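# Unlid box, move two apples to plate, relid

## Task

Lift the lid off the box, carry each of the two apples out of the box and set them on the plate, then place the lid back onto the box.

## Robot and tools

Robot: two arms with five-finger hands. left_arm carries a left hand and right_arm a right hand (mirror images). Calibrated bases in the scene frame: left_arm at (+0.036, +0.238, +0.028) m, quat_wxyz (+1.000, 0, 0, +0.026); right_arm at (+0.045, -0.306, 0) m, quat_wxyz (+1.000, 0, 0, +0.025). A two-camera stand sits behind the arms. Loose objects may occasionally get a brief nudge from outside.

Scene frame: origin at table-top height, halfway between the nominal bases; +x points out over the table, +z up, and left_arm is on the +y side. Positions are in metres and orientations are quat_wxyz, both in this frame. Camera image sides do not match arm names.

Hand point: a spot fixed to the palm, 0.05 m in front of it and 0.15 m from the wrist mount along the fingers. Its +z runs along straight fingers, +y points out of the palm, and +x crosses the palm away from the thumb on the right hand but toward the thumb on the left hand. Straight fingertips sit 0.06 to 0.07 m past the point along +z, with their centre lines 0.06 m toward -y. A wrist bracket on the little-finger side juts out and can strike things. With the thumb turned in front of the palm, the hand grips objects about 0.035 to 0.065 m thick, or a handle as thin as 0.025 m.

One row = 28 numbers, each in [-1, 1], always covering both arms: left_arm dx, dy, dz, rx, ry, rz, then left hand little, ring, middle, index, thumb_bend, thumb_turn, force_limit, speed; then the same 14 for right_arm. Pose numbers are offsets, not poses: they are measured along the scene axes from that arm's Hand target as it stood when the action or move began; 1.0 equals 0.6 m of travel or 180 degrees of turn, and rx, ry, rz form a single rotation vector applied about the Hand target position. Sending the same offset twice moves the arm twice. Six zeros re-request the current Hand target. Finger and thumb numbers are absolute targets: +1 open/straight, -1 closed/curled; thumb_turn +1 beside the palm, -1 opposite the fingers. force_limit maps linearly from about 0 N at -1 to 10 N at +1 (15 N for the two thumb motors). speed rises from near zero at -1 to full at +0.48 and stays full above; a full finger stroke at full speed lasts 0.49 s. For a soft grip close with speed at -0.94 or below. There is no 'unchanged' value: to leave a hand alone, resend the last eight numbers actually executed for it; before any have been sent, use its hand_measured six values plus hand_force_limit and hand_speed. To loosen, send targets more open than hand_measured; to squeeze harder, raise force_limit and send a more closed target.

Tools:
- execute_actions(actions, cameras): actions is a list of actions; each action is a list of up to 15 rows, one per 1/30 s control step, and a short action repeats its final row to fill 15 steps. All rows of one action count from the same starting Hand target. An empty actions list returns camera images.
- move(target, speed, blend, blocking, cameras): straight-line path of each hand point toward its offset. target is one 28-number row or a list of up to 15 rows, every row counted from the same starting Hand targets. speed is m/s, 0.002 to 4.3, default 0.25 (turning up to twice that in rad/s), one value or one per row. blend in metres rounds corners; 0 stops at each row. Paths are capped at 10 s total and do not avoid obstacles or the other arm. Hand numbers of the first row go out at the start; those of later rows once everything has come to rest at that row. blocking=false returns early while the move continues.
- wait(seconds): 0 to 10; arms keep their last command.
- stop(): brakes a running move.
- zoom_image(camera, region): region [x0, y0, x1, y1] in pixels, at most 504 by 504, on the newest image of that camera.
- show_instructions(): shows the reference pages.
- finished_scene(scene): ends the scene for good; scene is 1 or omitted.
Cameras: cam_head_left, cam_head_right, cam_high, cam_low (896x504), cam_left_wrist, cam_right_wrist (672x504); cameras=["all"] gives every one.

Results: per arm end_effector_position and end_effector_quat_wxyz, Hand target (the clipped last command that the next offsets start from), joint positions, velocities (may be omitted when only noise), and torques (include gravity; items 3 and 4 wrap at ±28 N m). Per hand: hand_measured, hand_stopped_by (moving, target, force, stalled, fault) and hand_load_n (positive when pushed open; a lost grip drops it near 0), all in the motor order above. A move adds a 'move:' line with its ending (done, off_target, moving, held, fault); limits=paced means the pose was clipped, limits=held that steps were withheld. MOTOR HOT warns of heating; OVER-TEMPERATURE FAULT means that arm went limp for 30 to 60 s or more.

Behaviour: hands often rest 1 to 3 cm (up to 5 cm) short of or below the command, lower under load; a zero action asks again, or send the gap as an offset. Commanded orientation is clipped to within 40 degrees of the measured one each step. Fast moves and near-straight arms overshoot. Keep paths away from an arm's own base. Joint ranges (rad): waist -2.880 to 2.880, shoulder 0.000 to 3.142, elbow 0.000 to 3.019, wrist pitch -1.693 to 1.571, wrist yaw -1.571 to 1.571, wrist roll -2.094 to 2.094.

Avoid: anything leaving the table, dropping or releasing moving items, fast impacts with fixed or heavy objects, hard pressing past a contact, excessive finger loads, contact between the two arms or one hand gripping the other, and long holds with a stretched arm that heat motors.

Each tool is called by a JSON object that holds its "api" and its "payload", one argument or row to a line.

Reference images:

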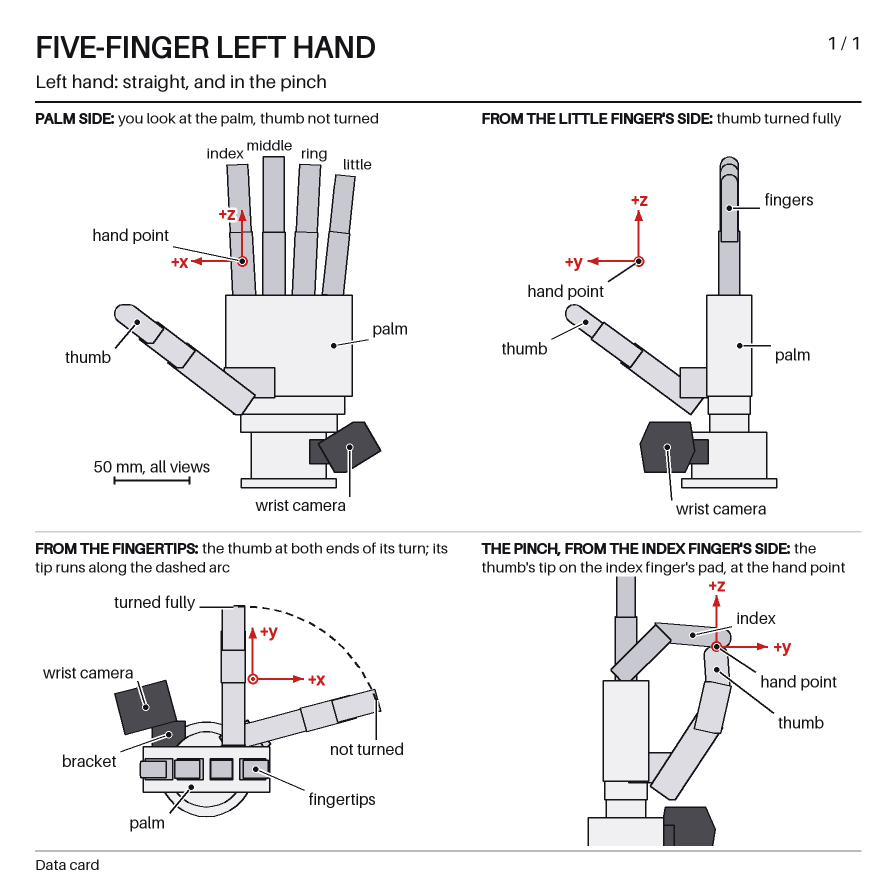

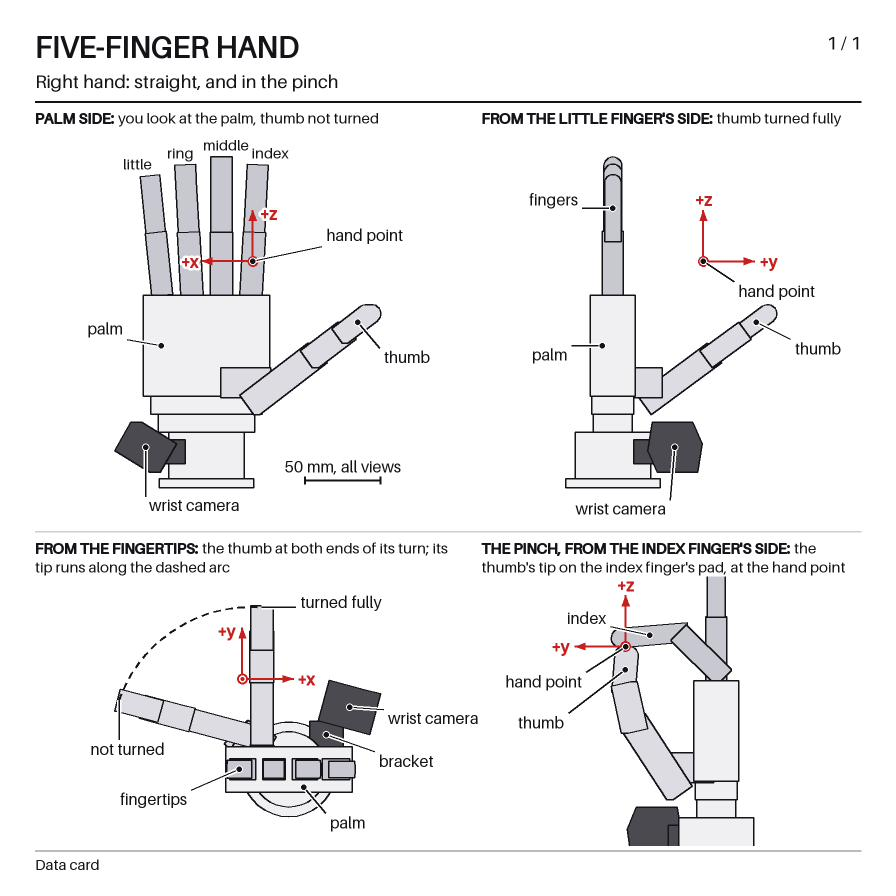

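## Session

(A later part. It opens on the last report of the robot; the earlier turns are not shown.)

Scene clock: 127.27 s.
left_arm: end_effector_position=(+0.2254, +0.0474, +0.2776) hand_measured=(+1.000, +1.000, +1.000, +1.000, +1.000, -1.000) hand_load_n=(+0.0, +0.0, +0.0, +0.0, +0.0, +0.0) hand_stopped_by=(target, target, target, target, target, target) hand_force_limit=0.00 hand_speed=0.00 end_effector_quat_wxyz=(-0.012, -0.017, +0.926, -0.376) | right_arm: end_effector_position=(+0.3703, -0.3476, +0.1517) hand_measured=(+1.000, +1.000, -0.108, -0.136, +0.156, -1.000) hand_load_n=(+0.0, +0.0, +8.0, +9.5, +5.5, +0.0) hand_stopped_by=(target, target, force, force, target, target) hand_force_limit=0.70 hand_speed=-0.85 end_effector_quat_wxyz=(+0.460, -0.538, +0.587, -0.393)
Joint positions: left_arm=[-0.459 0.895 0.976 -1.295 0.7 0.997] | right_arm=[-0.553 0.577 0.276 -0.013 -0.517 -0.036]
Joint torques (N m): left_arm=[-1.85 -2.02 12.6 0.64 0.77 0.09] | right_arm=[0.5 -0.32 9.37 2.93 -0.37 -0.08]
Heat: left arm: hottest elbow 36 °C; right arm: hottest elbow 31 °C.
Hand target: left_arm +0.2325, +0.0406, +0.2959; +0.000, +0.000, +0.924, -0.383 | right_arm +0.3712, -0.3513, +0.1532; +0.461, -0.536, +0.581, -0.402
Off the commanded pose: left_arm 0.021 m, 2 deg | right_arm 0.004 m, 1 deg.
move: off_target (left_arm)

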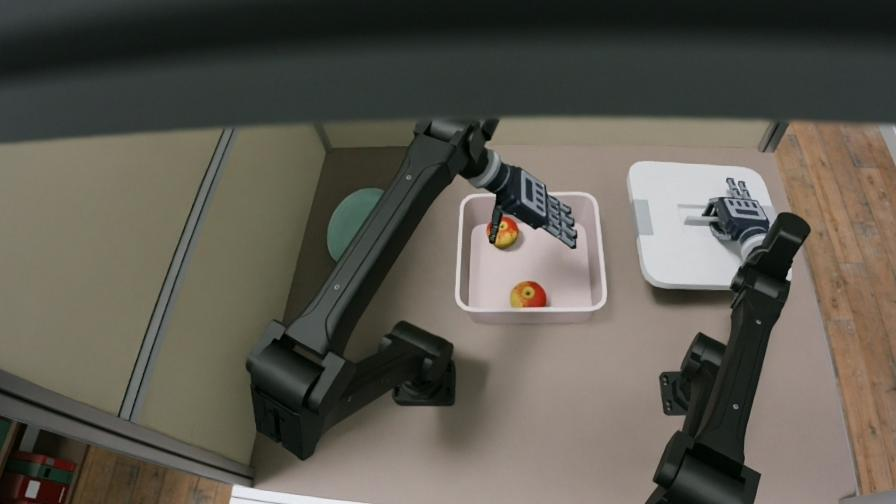

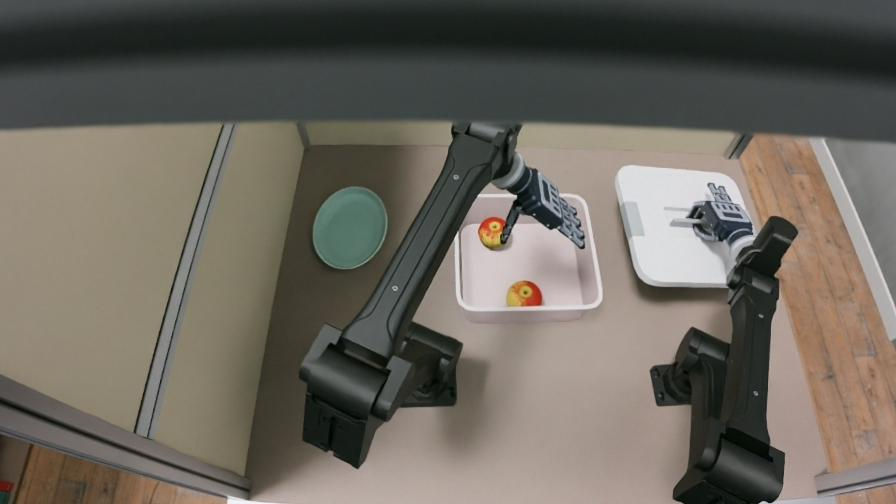

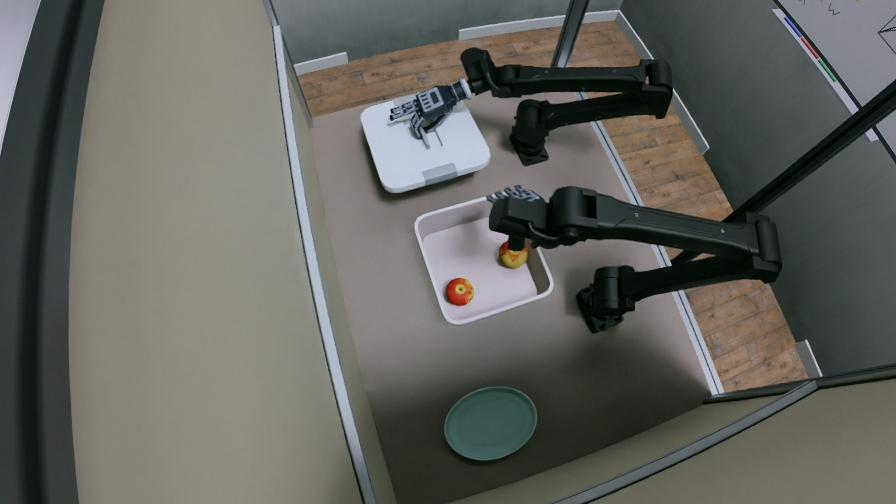

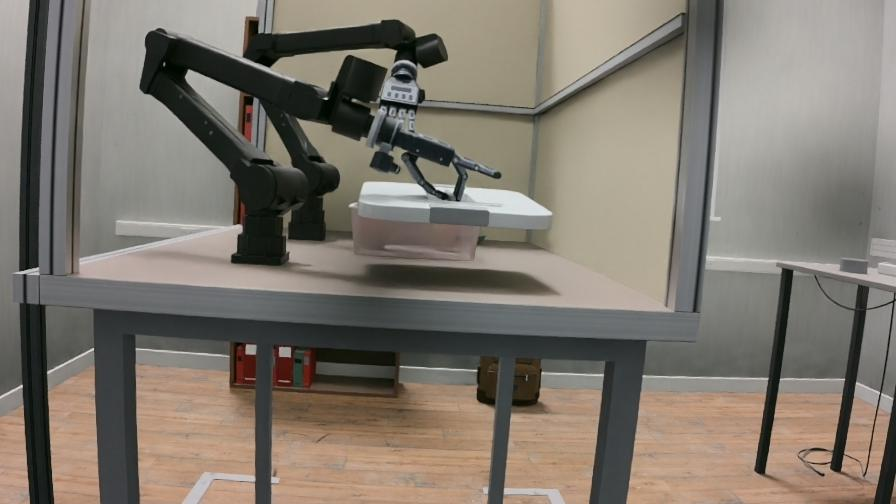

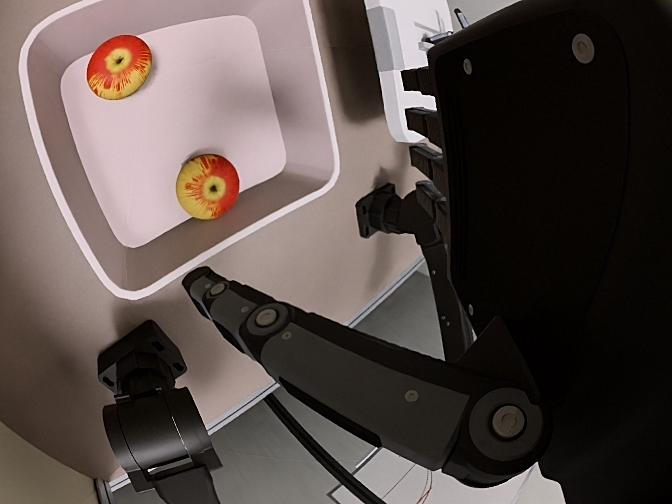

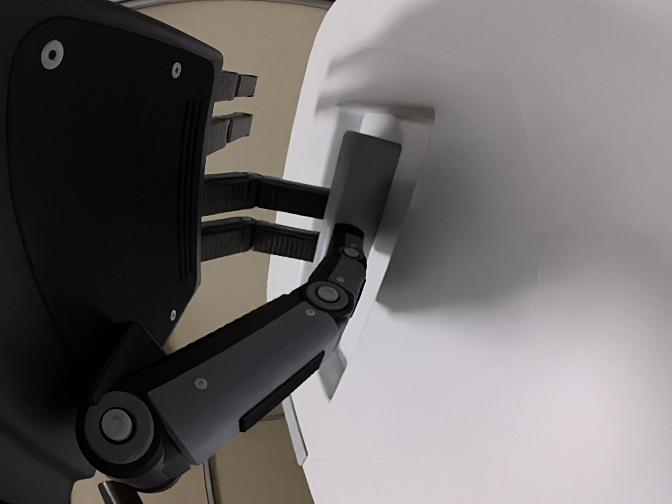

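{"api": "move", "payload": {
  "target": [0.004,0,-0.247,0,0,0,1,1,0.5,0.5,1,-1,0,0, 0,0,0,0,0,0,1,1,-0.8,-0.8,0.15,-1,0.7,-0.85],
  "cameras": ["all"],
  "speed": 0.2
}}

Scene clock: 144.70 s.
left_arm: end_effector_position=(+0.2377, +0.0422, +0.1540) hand_measured=(+1.000, +1.000, +0.500, +0.500, +1.000, -1.000) hand_load_n=(+0.0, +0.0, +0.0, +0.0, +0.0, +0.0) hand_stopped_by=(target, target, target, target, target, target) hand_force_limit=0.00 hand_speed=0.00 end_effector_quat_wxyz=(+0.006, -0.003, +0.923, -0.385) | right_arm: end_effector_position=(+0.3703, -0.3476, +0.1517) hand_measured=(+1.000, +1.000, -0.108, -0.136, +0.156, -1.000) hand_load_n=(+0.0, -0.5, +8.0, +10.0, +5.5, +0.0) hand_stopped_by=(target, target, force, force, target, target) hand_force_limit=0.70 hand_speed=-0.85 end_effector_quat_wxyz=(+0.460, -0.538, +0.587, -0.393)
Joint positions: left_arm=[-0.459 0.942 0.671 -0.905 0.703 1.012] | right_arm=[-0.553 0.577 0.276 -0.013 -0.517 -0.036]
Joint torques (N m): left_arm=[-1.44 -2.37 7.66 1.44 0.66 0] | right_arm=[0.56 -0.38 9.37 2.93 -0.37 -0.08]
Heat: left arm: hottest elbow 36 °C; right arm: hottest elbow 31 °C.
Hand target: left_arm +0.2348, +0.0407, +0.1476; +0.000, +0.000, +0.924, -0.382 | right_arm +0.3712, -0.3513, +0.1532; +0.461, -0.536, +0.581, -0.402
Off the commanded pose: left_arm 0.007 m, 1 deg | right_arm 0.004 m, 1 deg.
move: done

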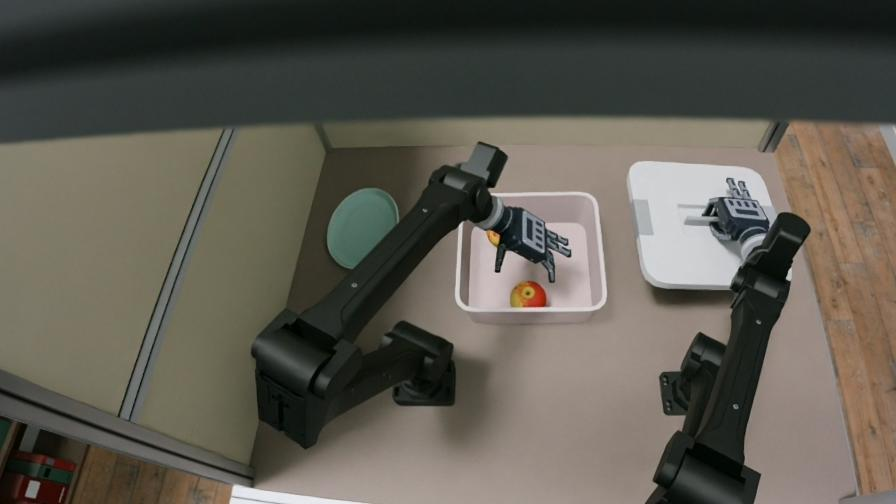

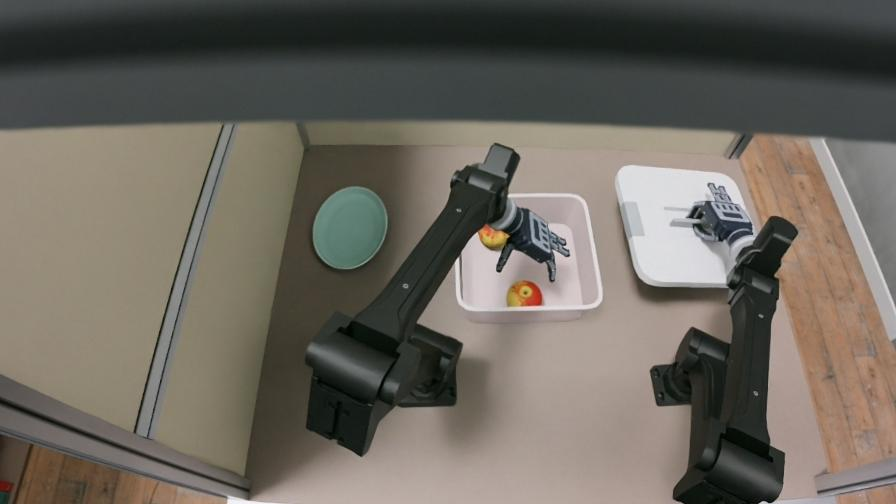

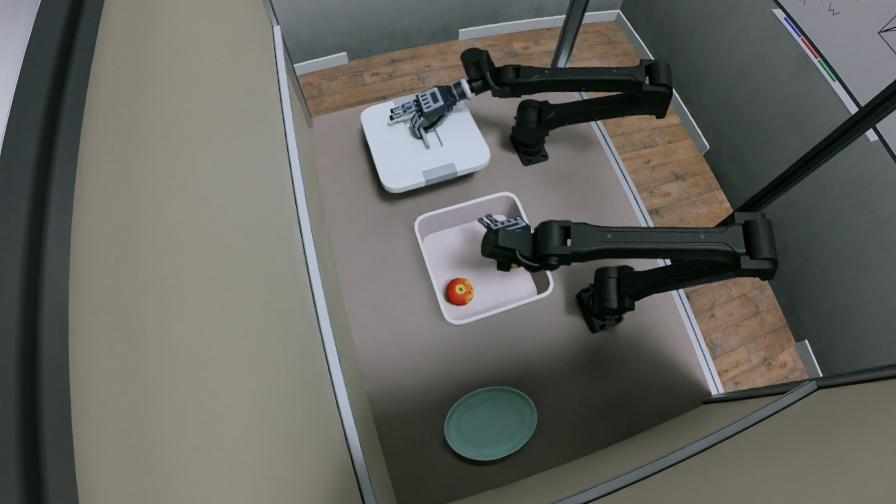

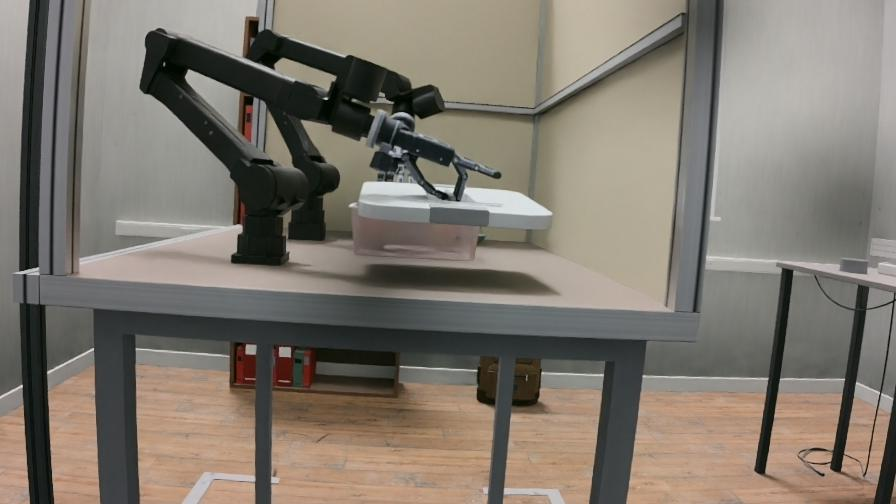

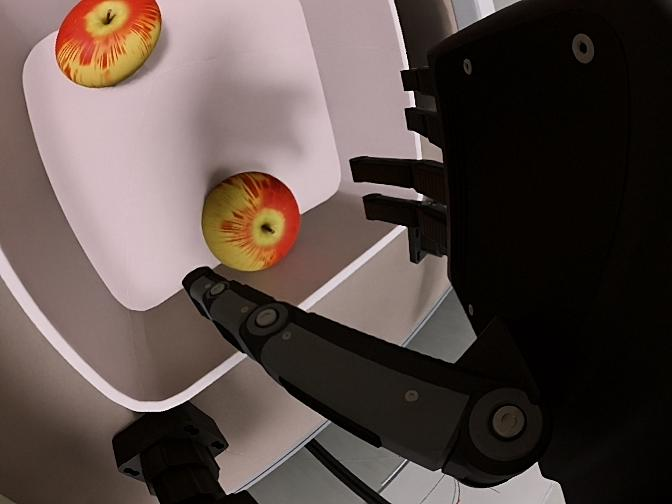

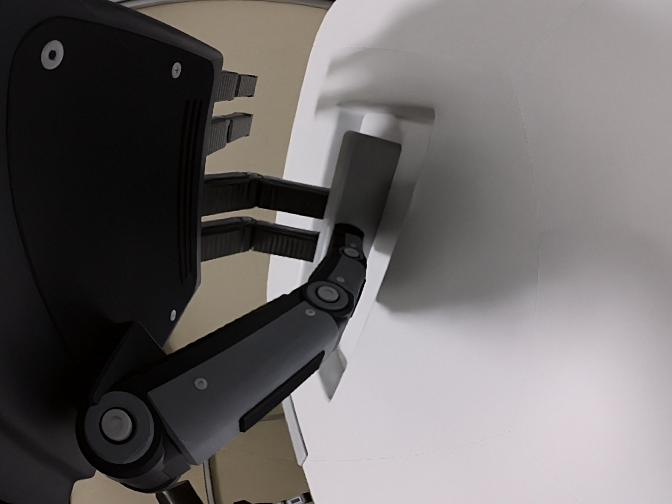

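{"api": "zoom_image", "payload": {
  "camera": "cam_head_left",
  "region": [450, 190, 610, 330]
}}

{"api": "zoom_image", "payload": {
  "camera": "cam_head_right",
  "region": [450, 190, 610, 330]
}}

{"api": "zoom_image", "payload": {
  "camera": "cam_left_wrist",
  "region": [100, 60, 460, 360]
}}

Scaled by 3.150 from the camera's 896x504 image, which has a finer 1280x720 frame.

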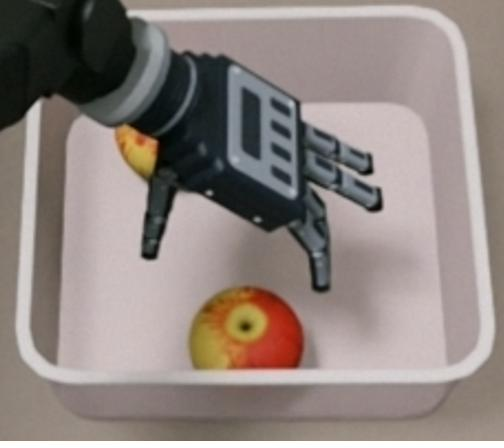

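Scaled by 3.150 from the camera's 896x504 image, which has a finer 1280x720 frame.

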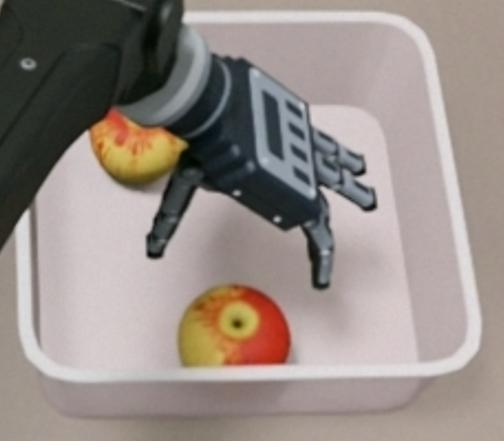

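Scaled by 1.400 from the camera's 672x504 image, which has a finer 960x720 frame.

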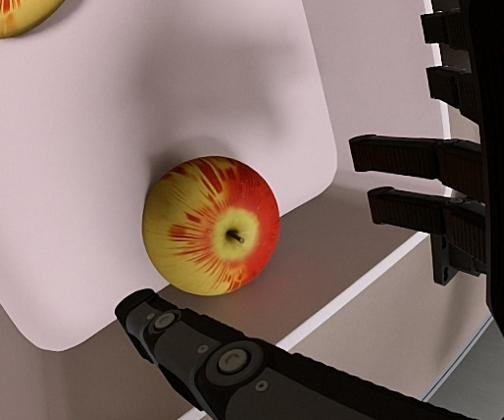

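{"api": "move", "payload": {
  "target": [
    [-0.023,-0.0212,0,0,0,0,1,1,0.58,0.58,1,-1,0,0, 0,0,0,0,0,0,1,1,-0.8,-0.8,0.15,-1,0.7,-0.85],
    [-0.023,-0.0212,-0.095,0,0,0,1,1,0.58,0.58,1,-1,0,0, 0,0,0,0,0,0,1,1,-0.8,-0.8,0.15,-1,0.7,-0.85]
  ],
  "cameras": ["cam_head_left","cam_head_right","cam_left_wrist"],
  "speed": 0.12
}}

{"api": "zoom_image", "payload": {
  "camera": "cam_head_left",
  "region": [450, 190, 610, 330]
}}

{"api": "zoom_image", "payload": {
  "camera": "cam_head_right",
  "region": [450, 190, 610, 330]
}}

Scene clock: 156.20 s.
left_arm: end_effector_position=(+0.2263, +0.0298, +0.0970) hand_measured=(+1.000, +1.000, +0.580, +0.580, +1.000, -1.000) hand_load_n=(+0.0, +0.0, +0.0, +0.0, +0.0, +0.0) hand_stopped_by=(target, target, target, target, target, target) hand_force_limit=0.00 hand_speed=0.00 end_effector_quat_wxyz=(+0.008, -0.001, +0.923, -0.386) | right_arm: end_effector_position=(+0.3703, -0.3476, +0.1517) hand_measured=(+1.000, +1.000, -0.108, -0.136, +0.156, -1.000) hand_load_n=(+0.0, +0.0, +8.0, +10.0, +5.5, +0.0) hand_stopped_by=(target, target, force, force, target, target) hand_force_limit=0.70 hand_speed=-0.85 end_effector_quat_wxyz=(+0.460, -0.538, +0.587, -0.393)
Joint positions: left_arm=[-0.524 0.987 0.531 -0.667 0.677 0.937] | right_arm=[-0.553 0.577 0.276 -0.013 -0.517 -0.036]
Joint torques (N m): left_arm=[-1.79 -2.26 7.23 1.5 0.55 -0.06] | right_arm=[0.56 -0.38 9.37 2.91 -0.37 -0.09]
Heat: left arm: hottest elbow 35 °C; right arm: hottest elbow 32 °C.
Hand target: left_arm +0.2210, +0.0279, +0.0906; +0.000, +0.000, +0.924, -0.383 | right_arm +0.3712, -0.3513, +0.1532; +0.461, -0.536, +0.581, -0.402
Off the commanded pose: left_arm 0.009 m, 1 deg | right_arm 0.004 m, 1 deg.
move: done
Images, in order (width x height): cam_head_left 896x504, cam_head_right 896x504, cam_left_wrist 672x504.

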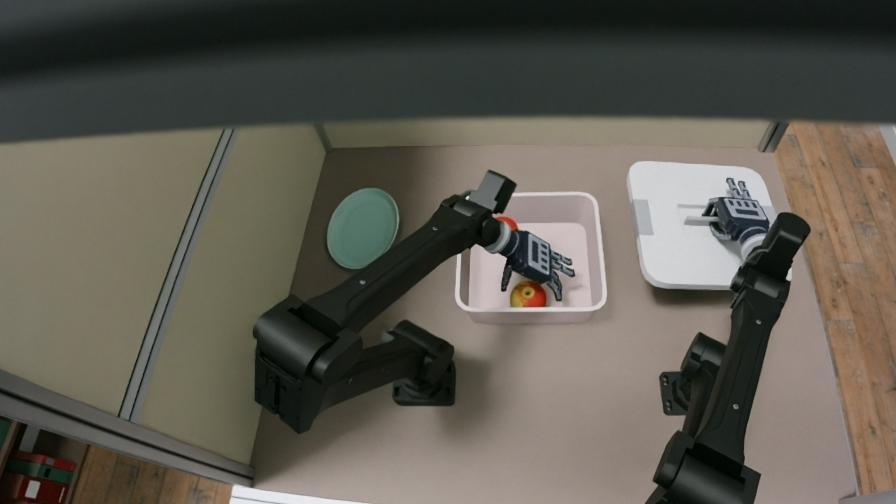

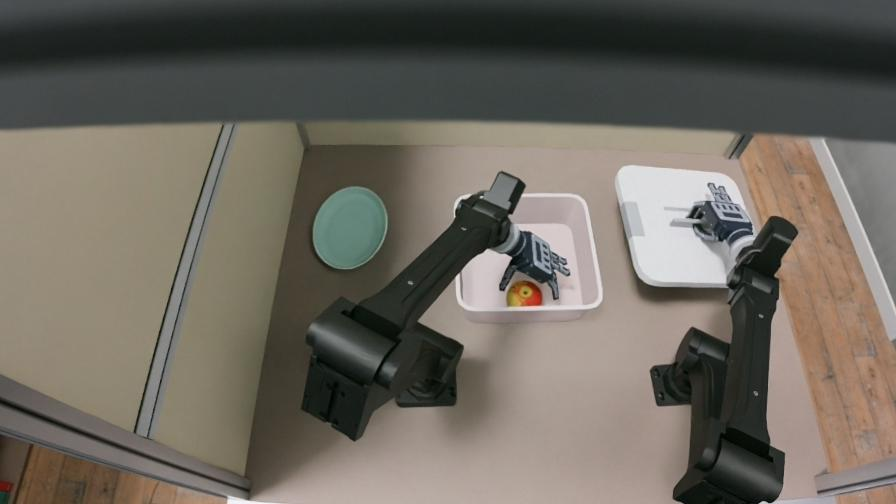

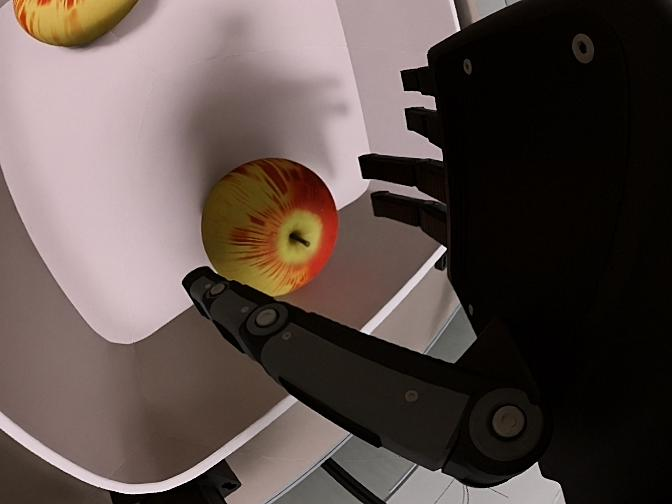

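Scaled by 3.150 from the camera's 896x504 image, which has a finer 1280x720 frame.

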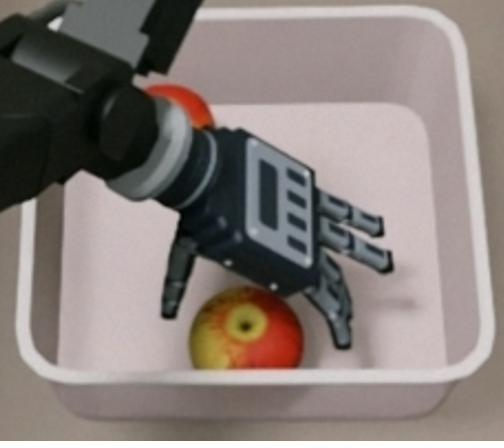

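Scaled by 3.150 from the camera's 896x504 image, which has a finer 1280x720 frame.

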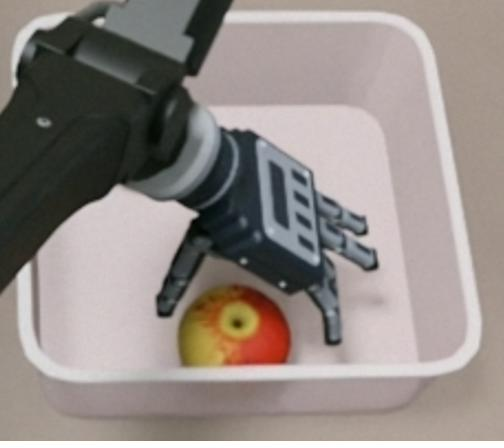

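{"api": "move", "payload": {
  "target": [-0.002,0.005,-0.079,0,0,0,1,1,0.58,0.58,1,-1,0,0, 0,0,0,0,0,0,1,1,-0.8,-0.8,0.15,-1,0.7,-0.85],
  "cameras": ["cam_head_left","cam_head_right","cam_left_wrist"],
  "speed": 0.1
}}

{"api": "zoom_image", "payload": {
  "camera": "cam_head_left",
  "region": [450, 190, 610, 330]
}}

{"api": "zoom_image", "payload": {
  "camera": "cam_head_right",
  "region": [450, 190, 610, 330]
}}

Scene clock: 160.10 s.
left_arm: end_effector_position=(+0.2243, +0.0307, +0.0493) hand_measured=(+1.000, +1.000, +0.580, +0.580, +1.000, -1.000) hand_load_n=(+0.0, +0.0, +0.0, +0.0, +0.0, +0.0) hand_stopped_by=(target, target, target, target, target, target) hand_force_limit=0.00 hand_speed=0.00 end_effector_quat_wxyz=(+0.006, -0.002, +0.923, -0.385) | right_arm: end_effector_position=(+0.3703, -0.3476, +0.1517) hand_measured=(+1.000, +1.000, -0.108, -0.136, +0.156, -1.000) hand_load_n=(+0.0, -0.5, +8.0, +10.0, +5.5, +0.0) hand_stopped_by=(target, target, force, force, target, target) hand_force_limit=0.70 hand_speed=-0.85 end_effector_quat_wxyz=(+0.460, -0.538, +0.587, -0.393)
Joint positions: left_arm=[-0.524 1.088 0.444 -0.484 0.678 0.936] | right_arm=[-0.553 0.577 0.276 -0.013 -0.517 -0.036]
Joint torques (N m): left_arm=[-1.26 -2.9 6.42 1.36 0.69 0.02] | right_arm=[0.62 -0.32 9.37 2.92 -0.37 -0.08]
Heat: left arm: hottest elbow 34 °C; right arm: hottest elbow 32 °C.
Hand target: left_arm +0.2200, +0.0309, +0.0433; +0.000, +0.000, +0.924, -0.383 | right_arm +0.3712, -0.3513, +0.1532; +0.461, -0.536, +0.581, -0.402
Off the commanded pose: left_arm 0.008 m, 1 deg | right_arm 0.004 m, 1 deg.
move: done
Images, in order (width x height): cam_head_left 896x504, cam_head_right 896x504, cam_left_wrist 672x504.

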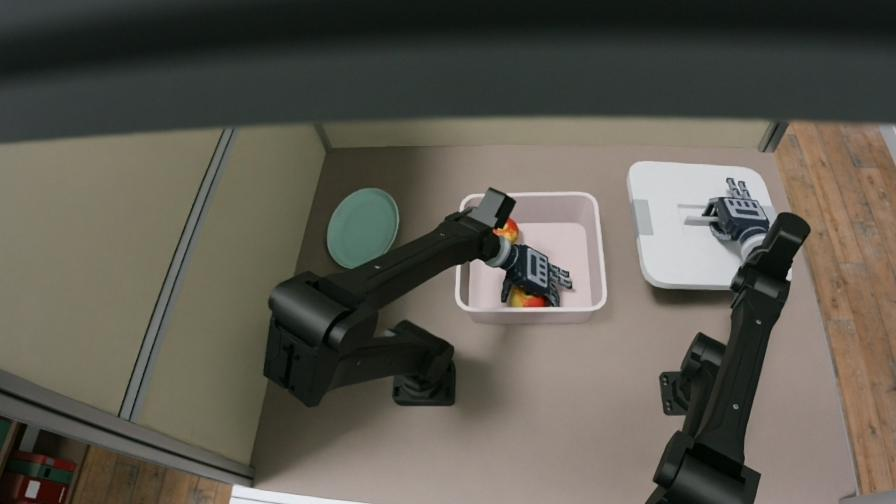

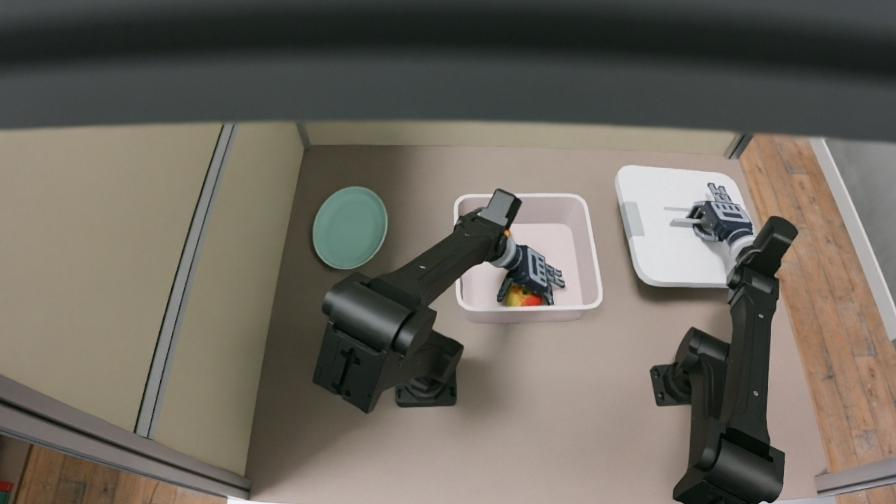

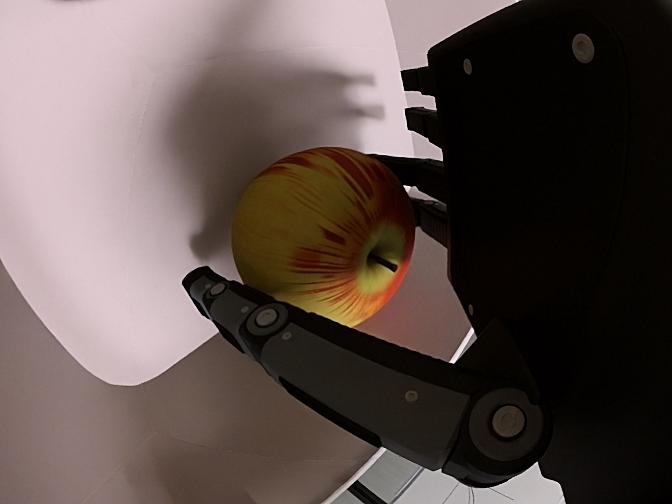

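Scaled by 3.150 from the camera's 896x504 image, which has a finer 1280x720 frame.

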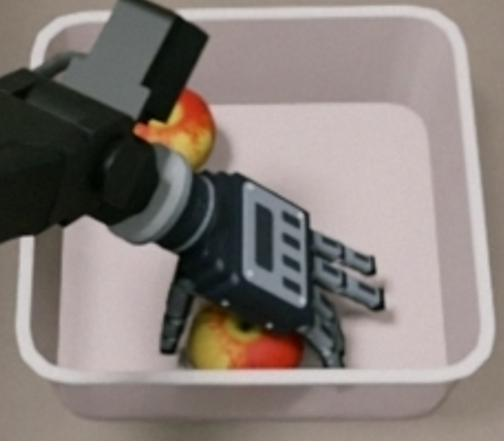

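Scaled by 3.150 from the camera's 896x504 image, which has a finer 1280x720 frame.

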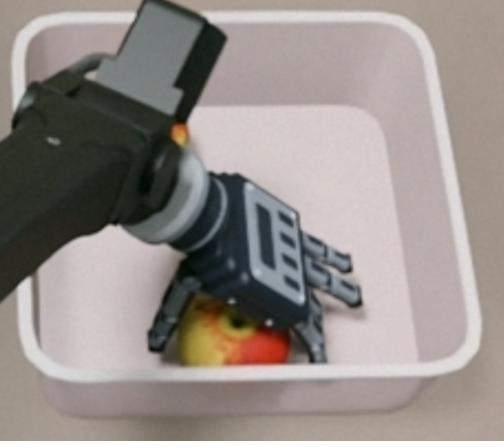

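{"api": "move", "payload": {
  "target": [0.004,0,0,0,0,0,1,1,-0.2,-0.2,0.85,-1,-0.2,-0.85, 0,0,0,0,0,0,1,1,-0.8,-0.8,0.15,-1,0.7,-0.85],
  "cameras": ["cam_head_left","cam_head_right","cam_left_wrist"],
  "speed": 0.1
}}

{"api": "zoom_image", "payload": {
  "camera": "cam_head_right",
  "region": [450, 190, 610, 330]
}}

Scene clock: 163.33 s.
left_arm: end_effector_position=(+0.2235, +0.0308, +0.0474) hand_measured=(+1.000, +1.000, +0.278, +0.290, +0.856, -1.000) hand_load_n=(+0.0, +0.0, +6.0, +2.0, +7.0, +1.0) hand_stopped_by=(target, target, force, force, force, target) hand_force_limit=-0.20 hand_speed=-0.85 end_effector_quat_wxyz=(+0.002, -0.003, +0.923, -0.384) | right_arm: end_effector_position=(+0.3703, -0.3476, +0.1517) hand_measured=(+1.000, +1.000, -0.108, -0.136, +0.156, -1.000) hand_load_n=(+0.0, +0.0, +8.5, +10.0, +5.5, +0.0) hand_stopped_by=(target, target, force, force, target, target) hand_force_limit=0.70 hand_speed=-0.85 end_effector_quat_wxyz=(+0.460, -0.538, +0.587, -0.393)
Joint positions: left_arm=[-0.524 1.097 0.444 -0.483 0.679 0.936] | right_arm=[-0.553 0.577 0.276 -0.013 -0.517 -0.036]
Joint torques (N m): left_arm=[-0.73 -2.9 6.76 1.46 0.69 0.08] | right_arm=[0.62 -0.32 9.39 2.93 -0.37 -0.09]
Heat: left arm: hottest elbow 34 °C; right arm: hottest elbow 32 °C.
Hand target: left_arm +0.2224, +0.0309, +0.0433; +0.000, +0.000, +0.924, -0.383 | right_arm +0.3712, -0.3513, +0.1532; +0.461, -0.536, +0.581, -0.402
Off the commanded pose: left_arm 0.004 m, 0 deg | right_arm 0.004 m, 1 deg.
move: done
Images, in order (width x height): cam_head_left 896x504, cam_head_right 896x504, cam_left_wrist 672x504.

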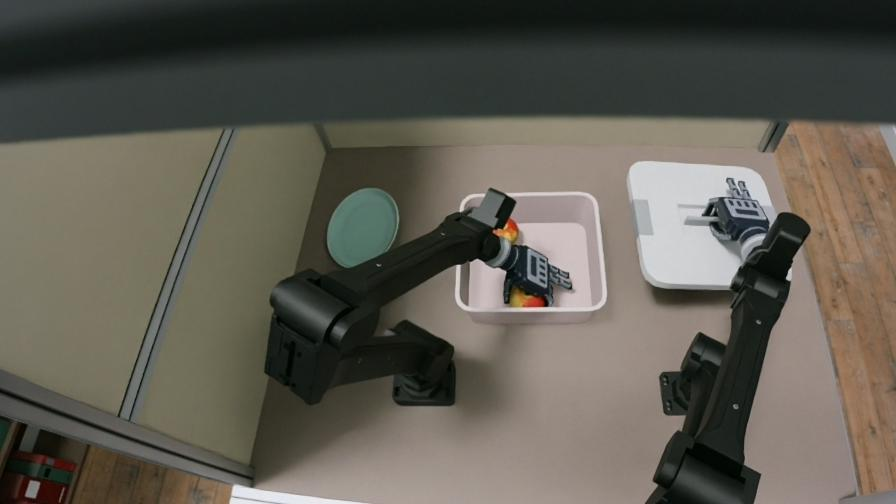

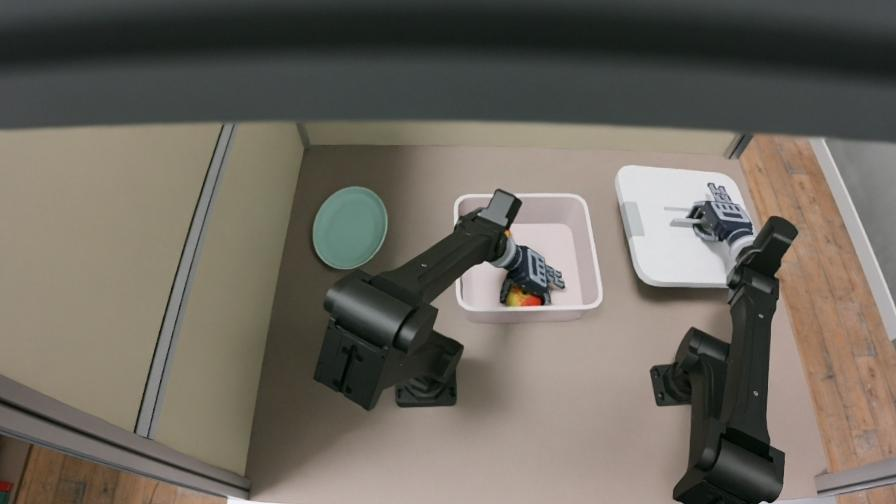

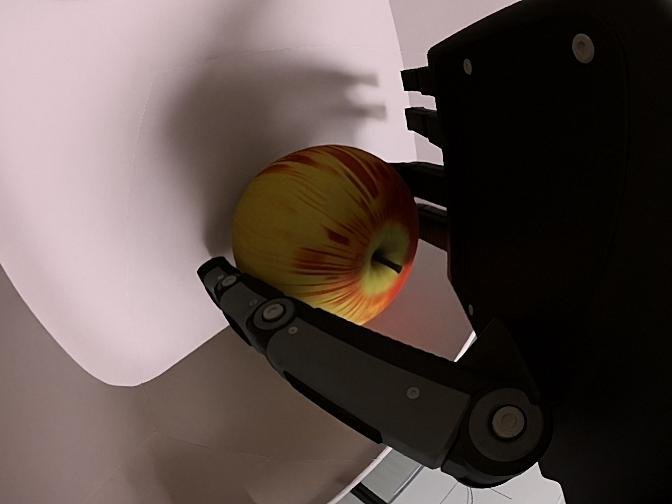

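Scaled by 3.150 from the camera's 896x504 image, which has a finer 1280x720 frame.

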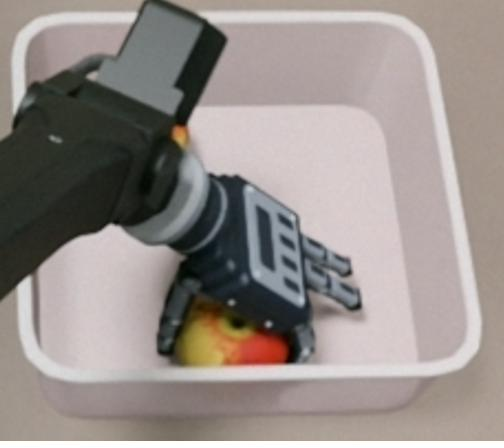

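{"api": "move", "payload": {
  "target": [
    [0,0,0,0,0,0,1,1,-0.25,-0.25,0.8,-1,0,-0.85, 0,0,0,0,0,0,1,1,-0.8,-0.8,0.15,-1,0.7,-0.85],
    [0,0,0.1,0,0,0,1,1,-0.25,-0.25,0.8,-1,0,-0.85, 0,0,0,0,0,0,1,1,-0.8,-0.8,0.15,-1,0.7,-0.85]
  ],
  "cameras": ["cam_head_left","cam_head_right","cam_left_wrist"],
  "speed": 0.1
}}

Scene clock: 166.60 s.
left_arm: end_effector_position=(+0.2042, +0.0417, +0.0807) hand_measured=(+1.000, +1.000, +0.278, +0.280, +0.856, -1.000) hand_load_n=(+0.0, +0.0, +5.0, +5.5, +8.5, +0.5) hand_stopped_by=(target, target, force, force, force, target) hand_force_limit=0.00 hand_speed=-0.85 end_effector_quat_wxyz=(-0.021, -0.013, +0.929, -0.369) | right_arm: end_effector_position=(+0.3703, -0.3476, +0.1517) hand_measured=(+1.000, +1.000, -0.108, -0.136, +0.156, -1.000) hand_load_n=(+0.0, +0.0, +8.0, +10.0, +5.5, +0.0) hand_stopped_by=(target, target, force, force, target, target) hand_force_limit=0.70 hand_speed=-0.85 end_effector_quat_wxyz=(+0.460, -0.538, +0.587, -0.393)
Joint positions: left_arm=[-0.524 0.985 0.492 -0.703 0.675 0.938] | right_arm=[-0.553 0.577 0.276 -0.013 -0.517 -0.036]
Joint torques (N m): left_arm=[-0.85 -3.84 11.79 0.7 0.9 0.04] | right_arm=[0.62 -0.38 9.36 2.91 -0.37 -0.08]
Heat: left arm: hottest elbow 34 °C; right arm: hottest elbow 32 °C.
Hand target: left_arm +0.2223, +0.0309, +0.1033; +0.000, +0.000, +0.924, -0.383 | right_arm +0.3712, -0.3513, +0.1532; +0.461, -0.536, +0.581, -0.402
Off the commanded pose: left_arm 0.031 m, 3 deg | right_arm 0.004 m, 1 deg.
move: off_target (left_arm)
Images, in order (width x height): cam_head_left 896x504, cam_head_right 896x504, cam_left_wrist 672x504.

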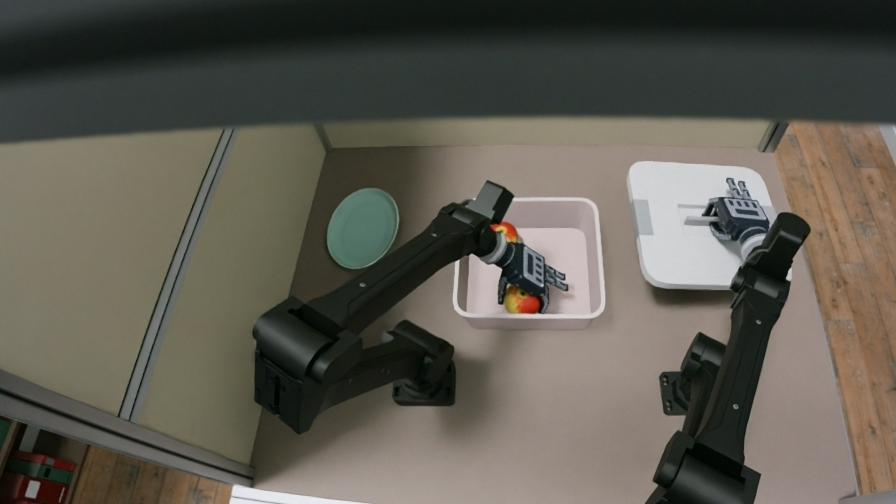

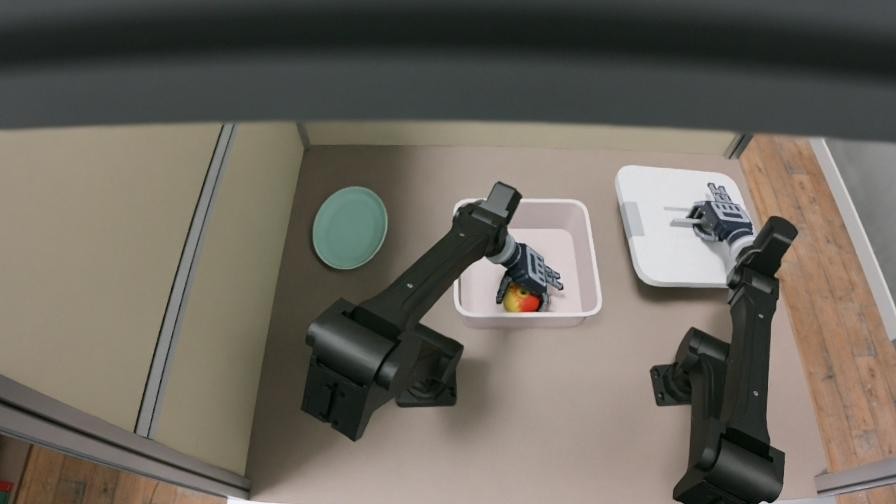

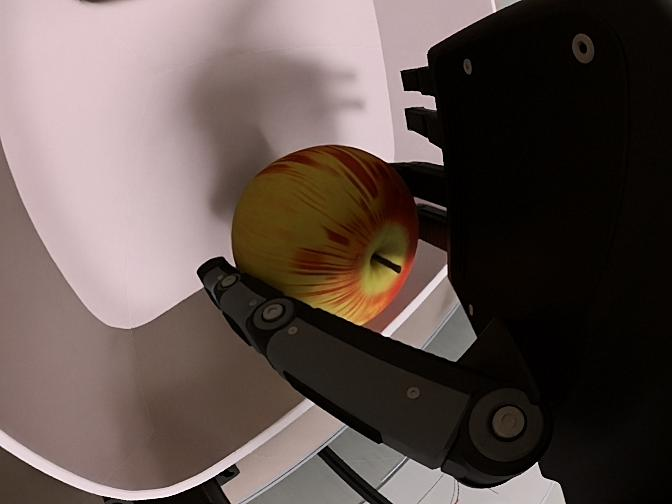

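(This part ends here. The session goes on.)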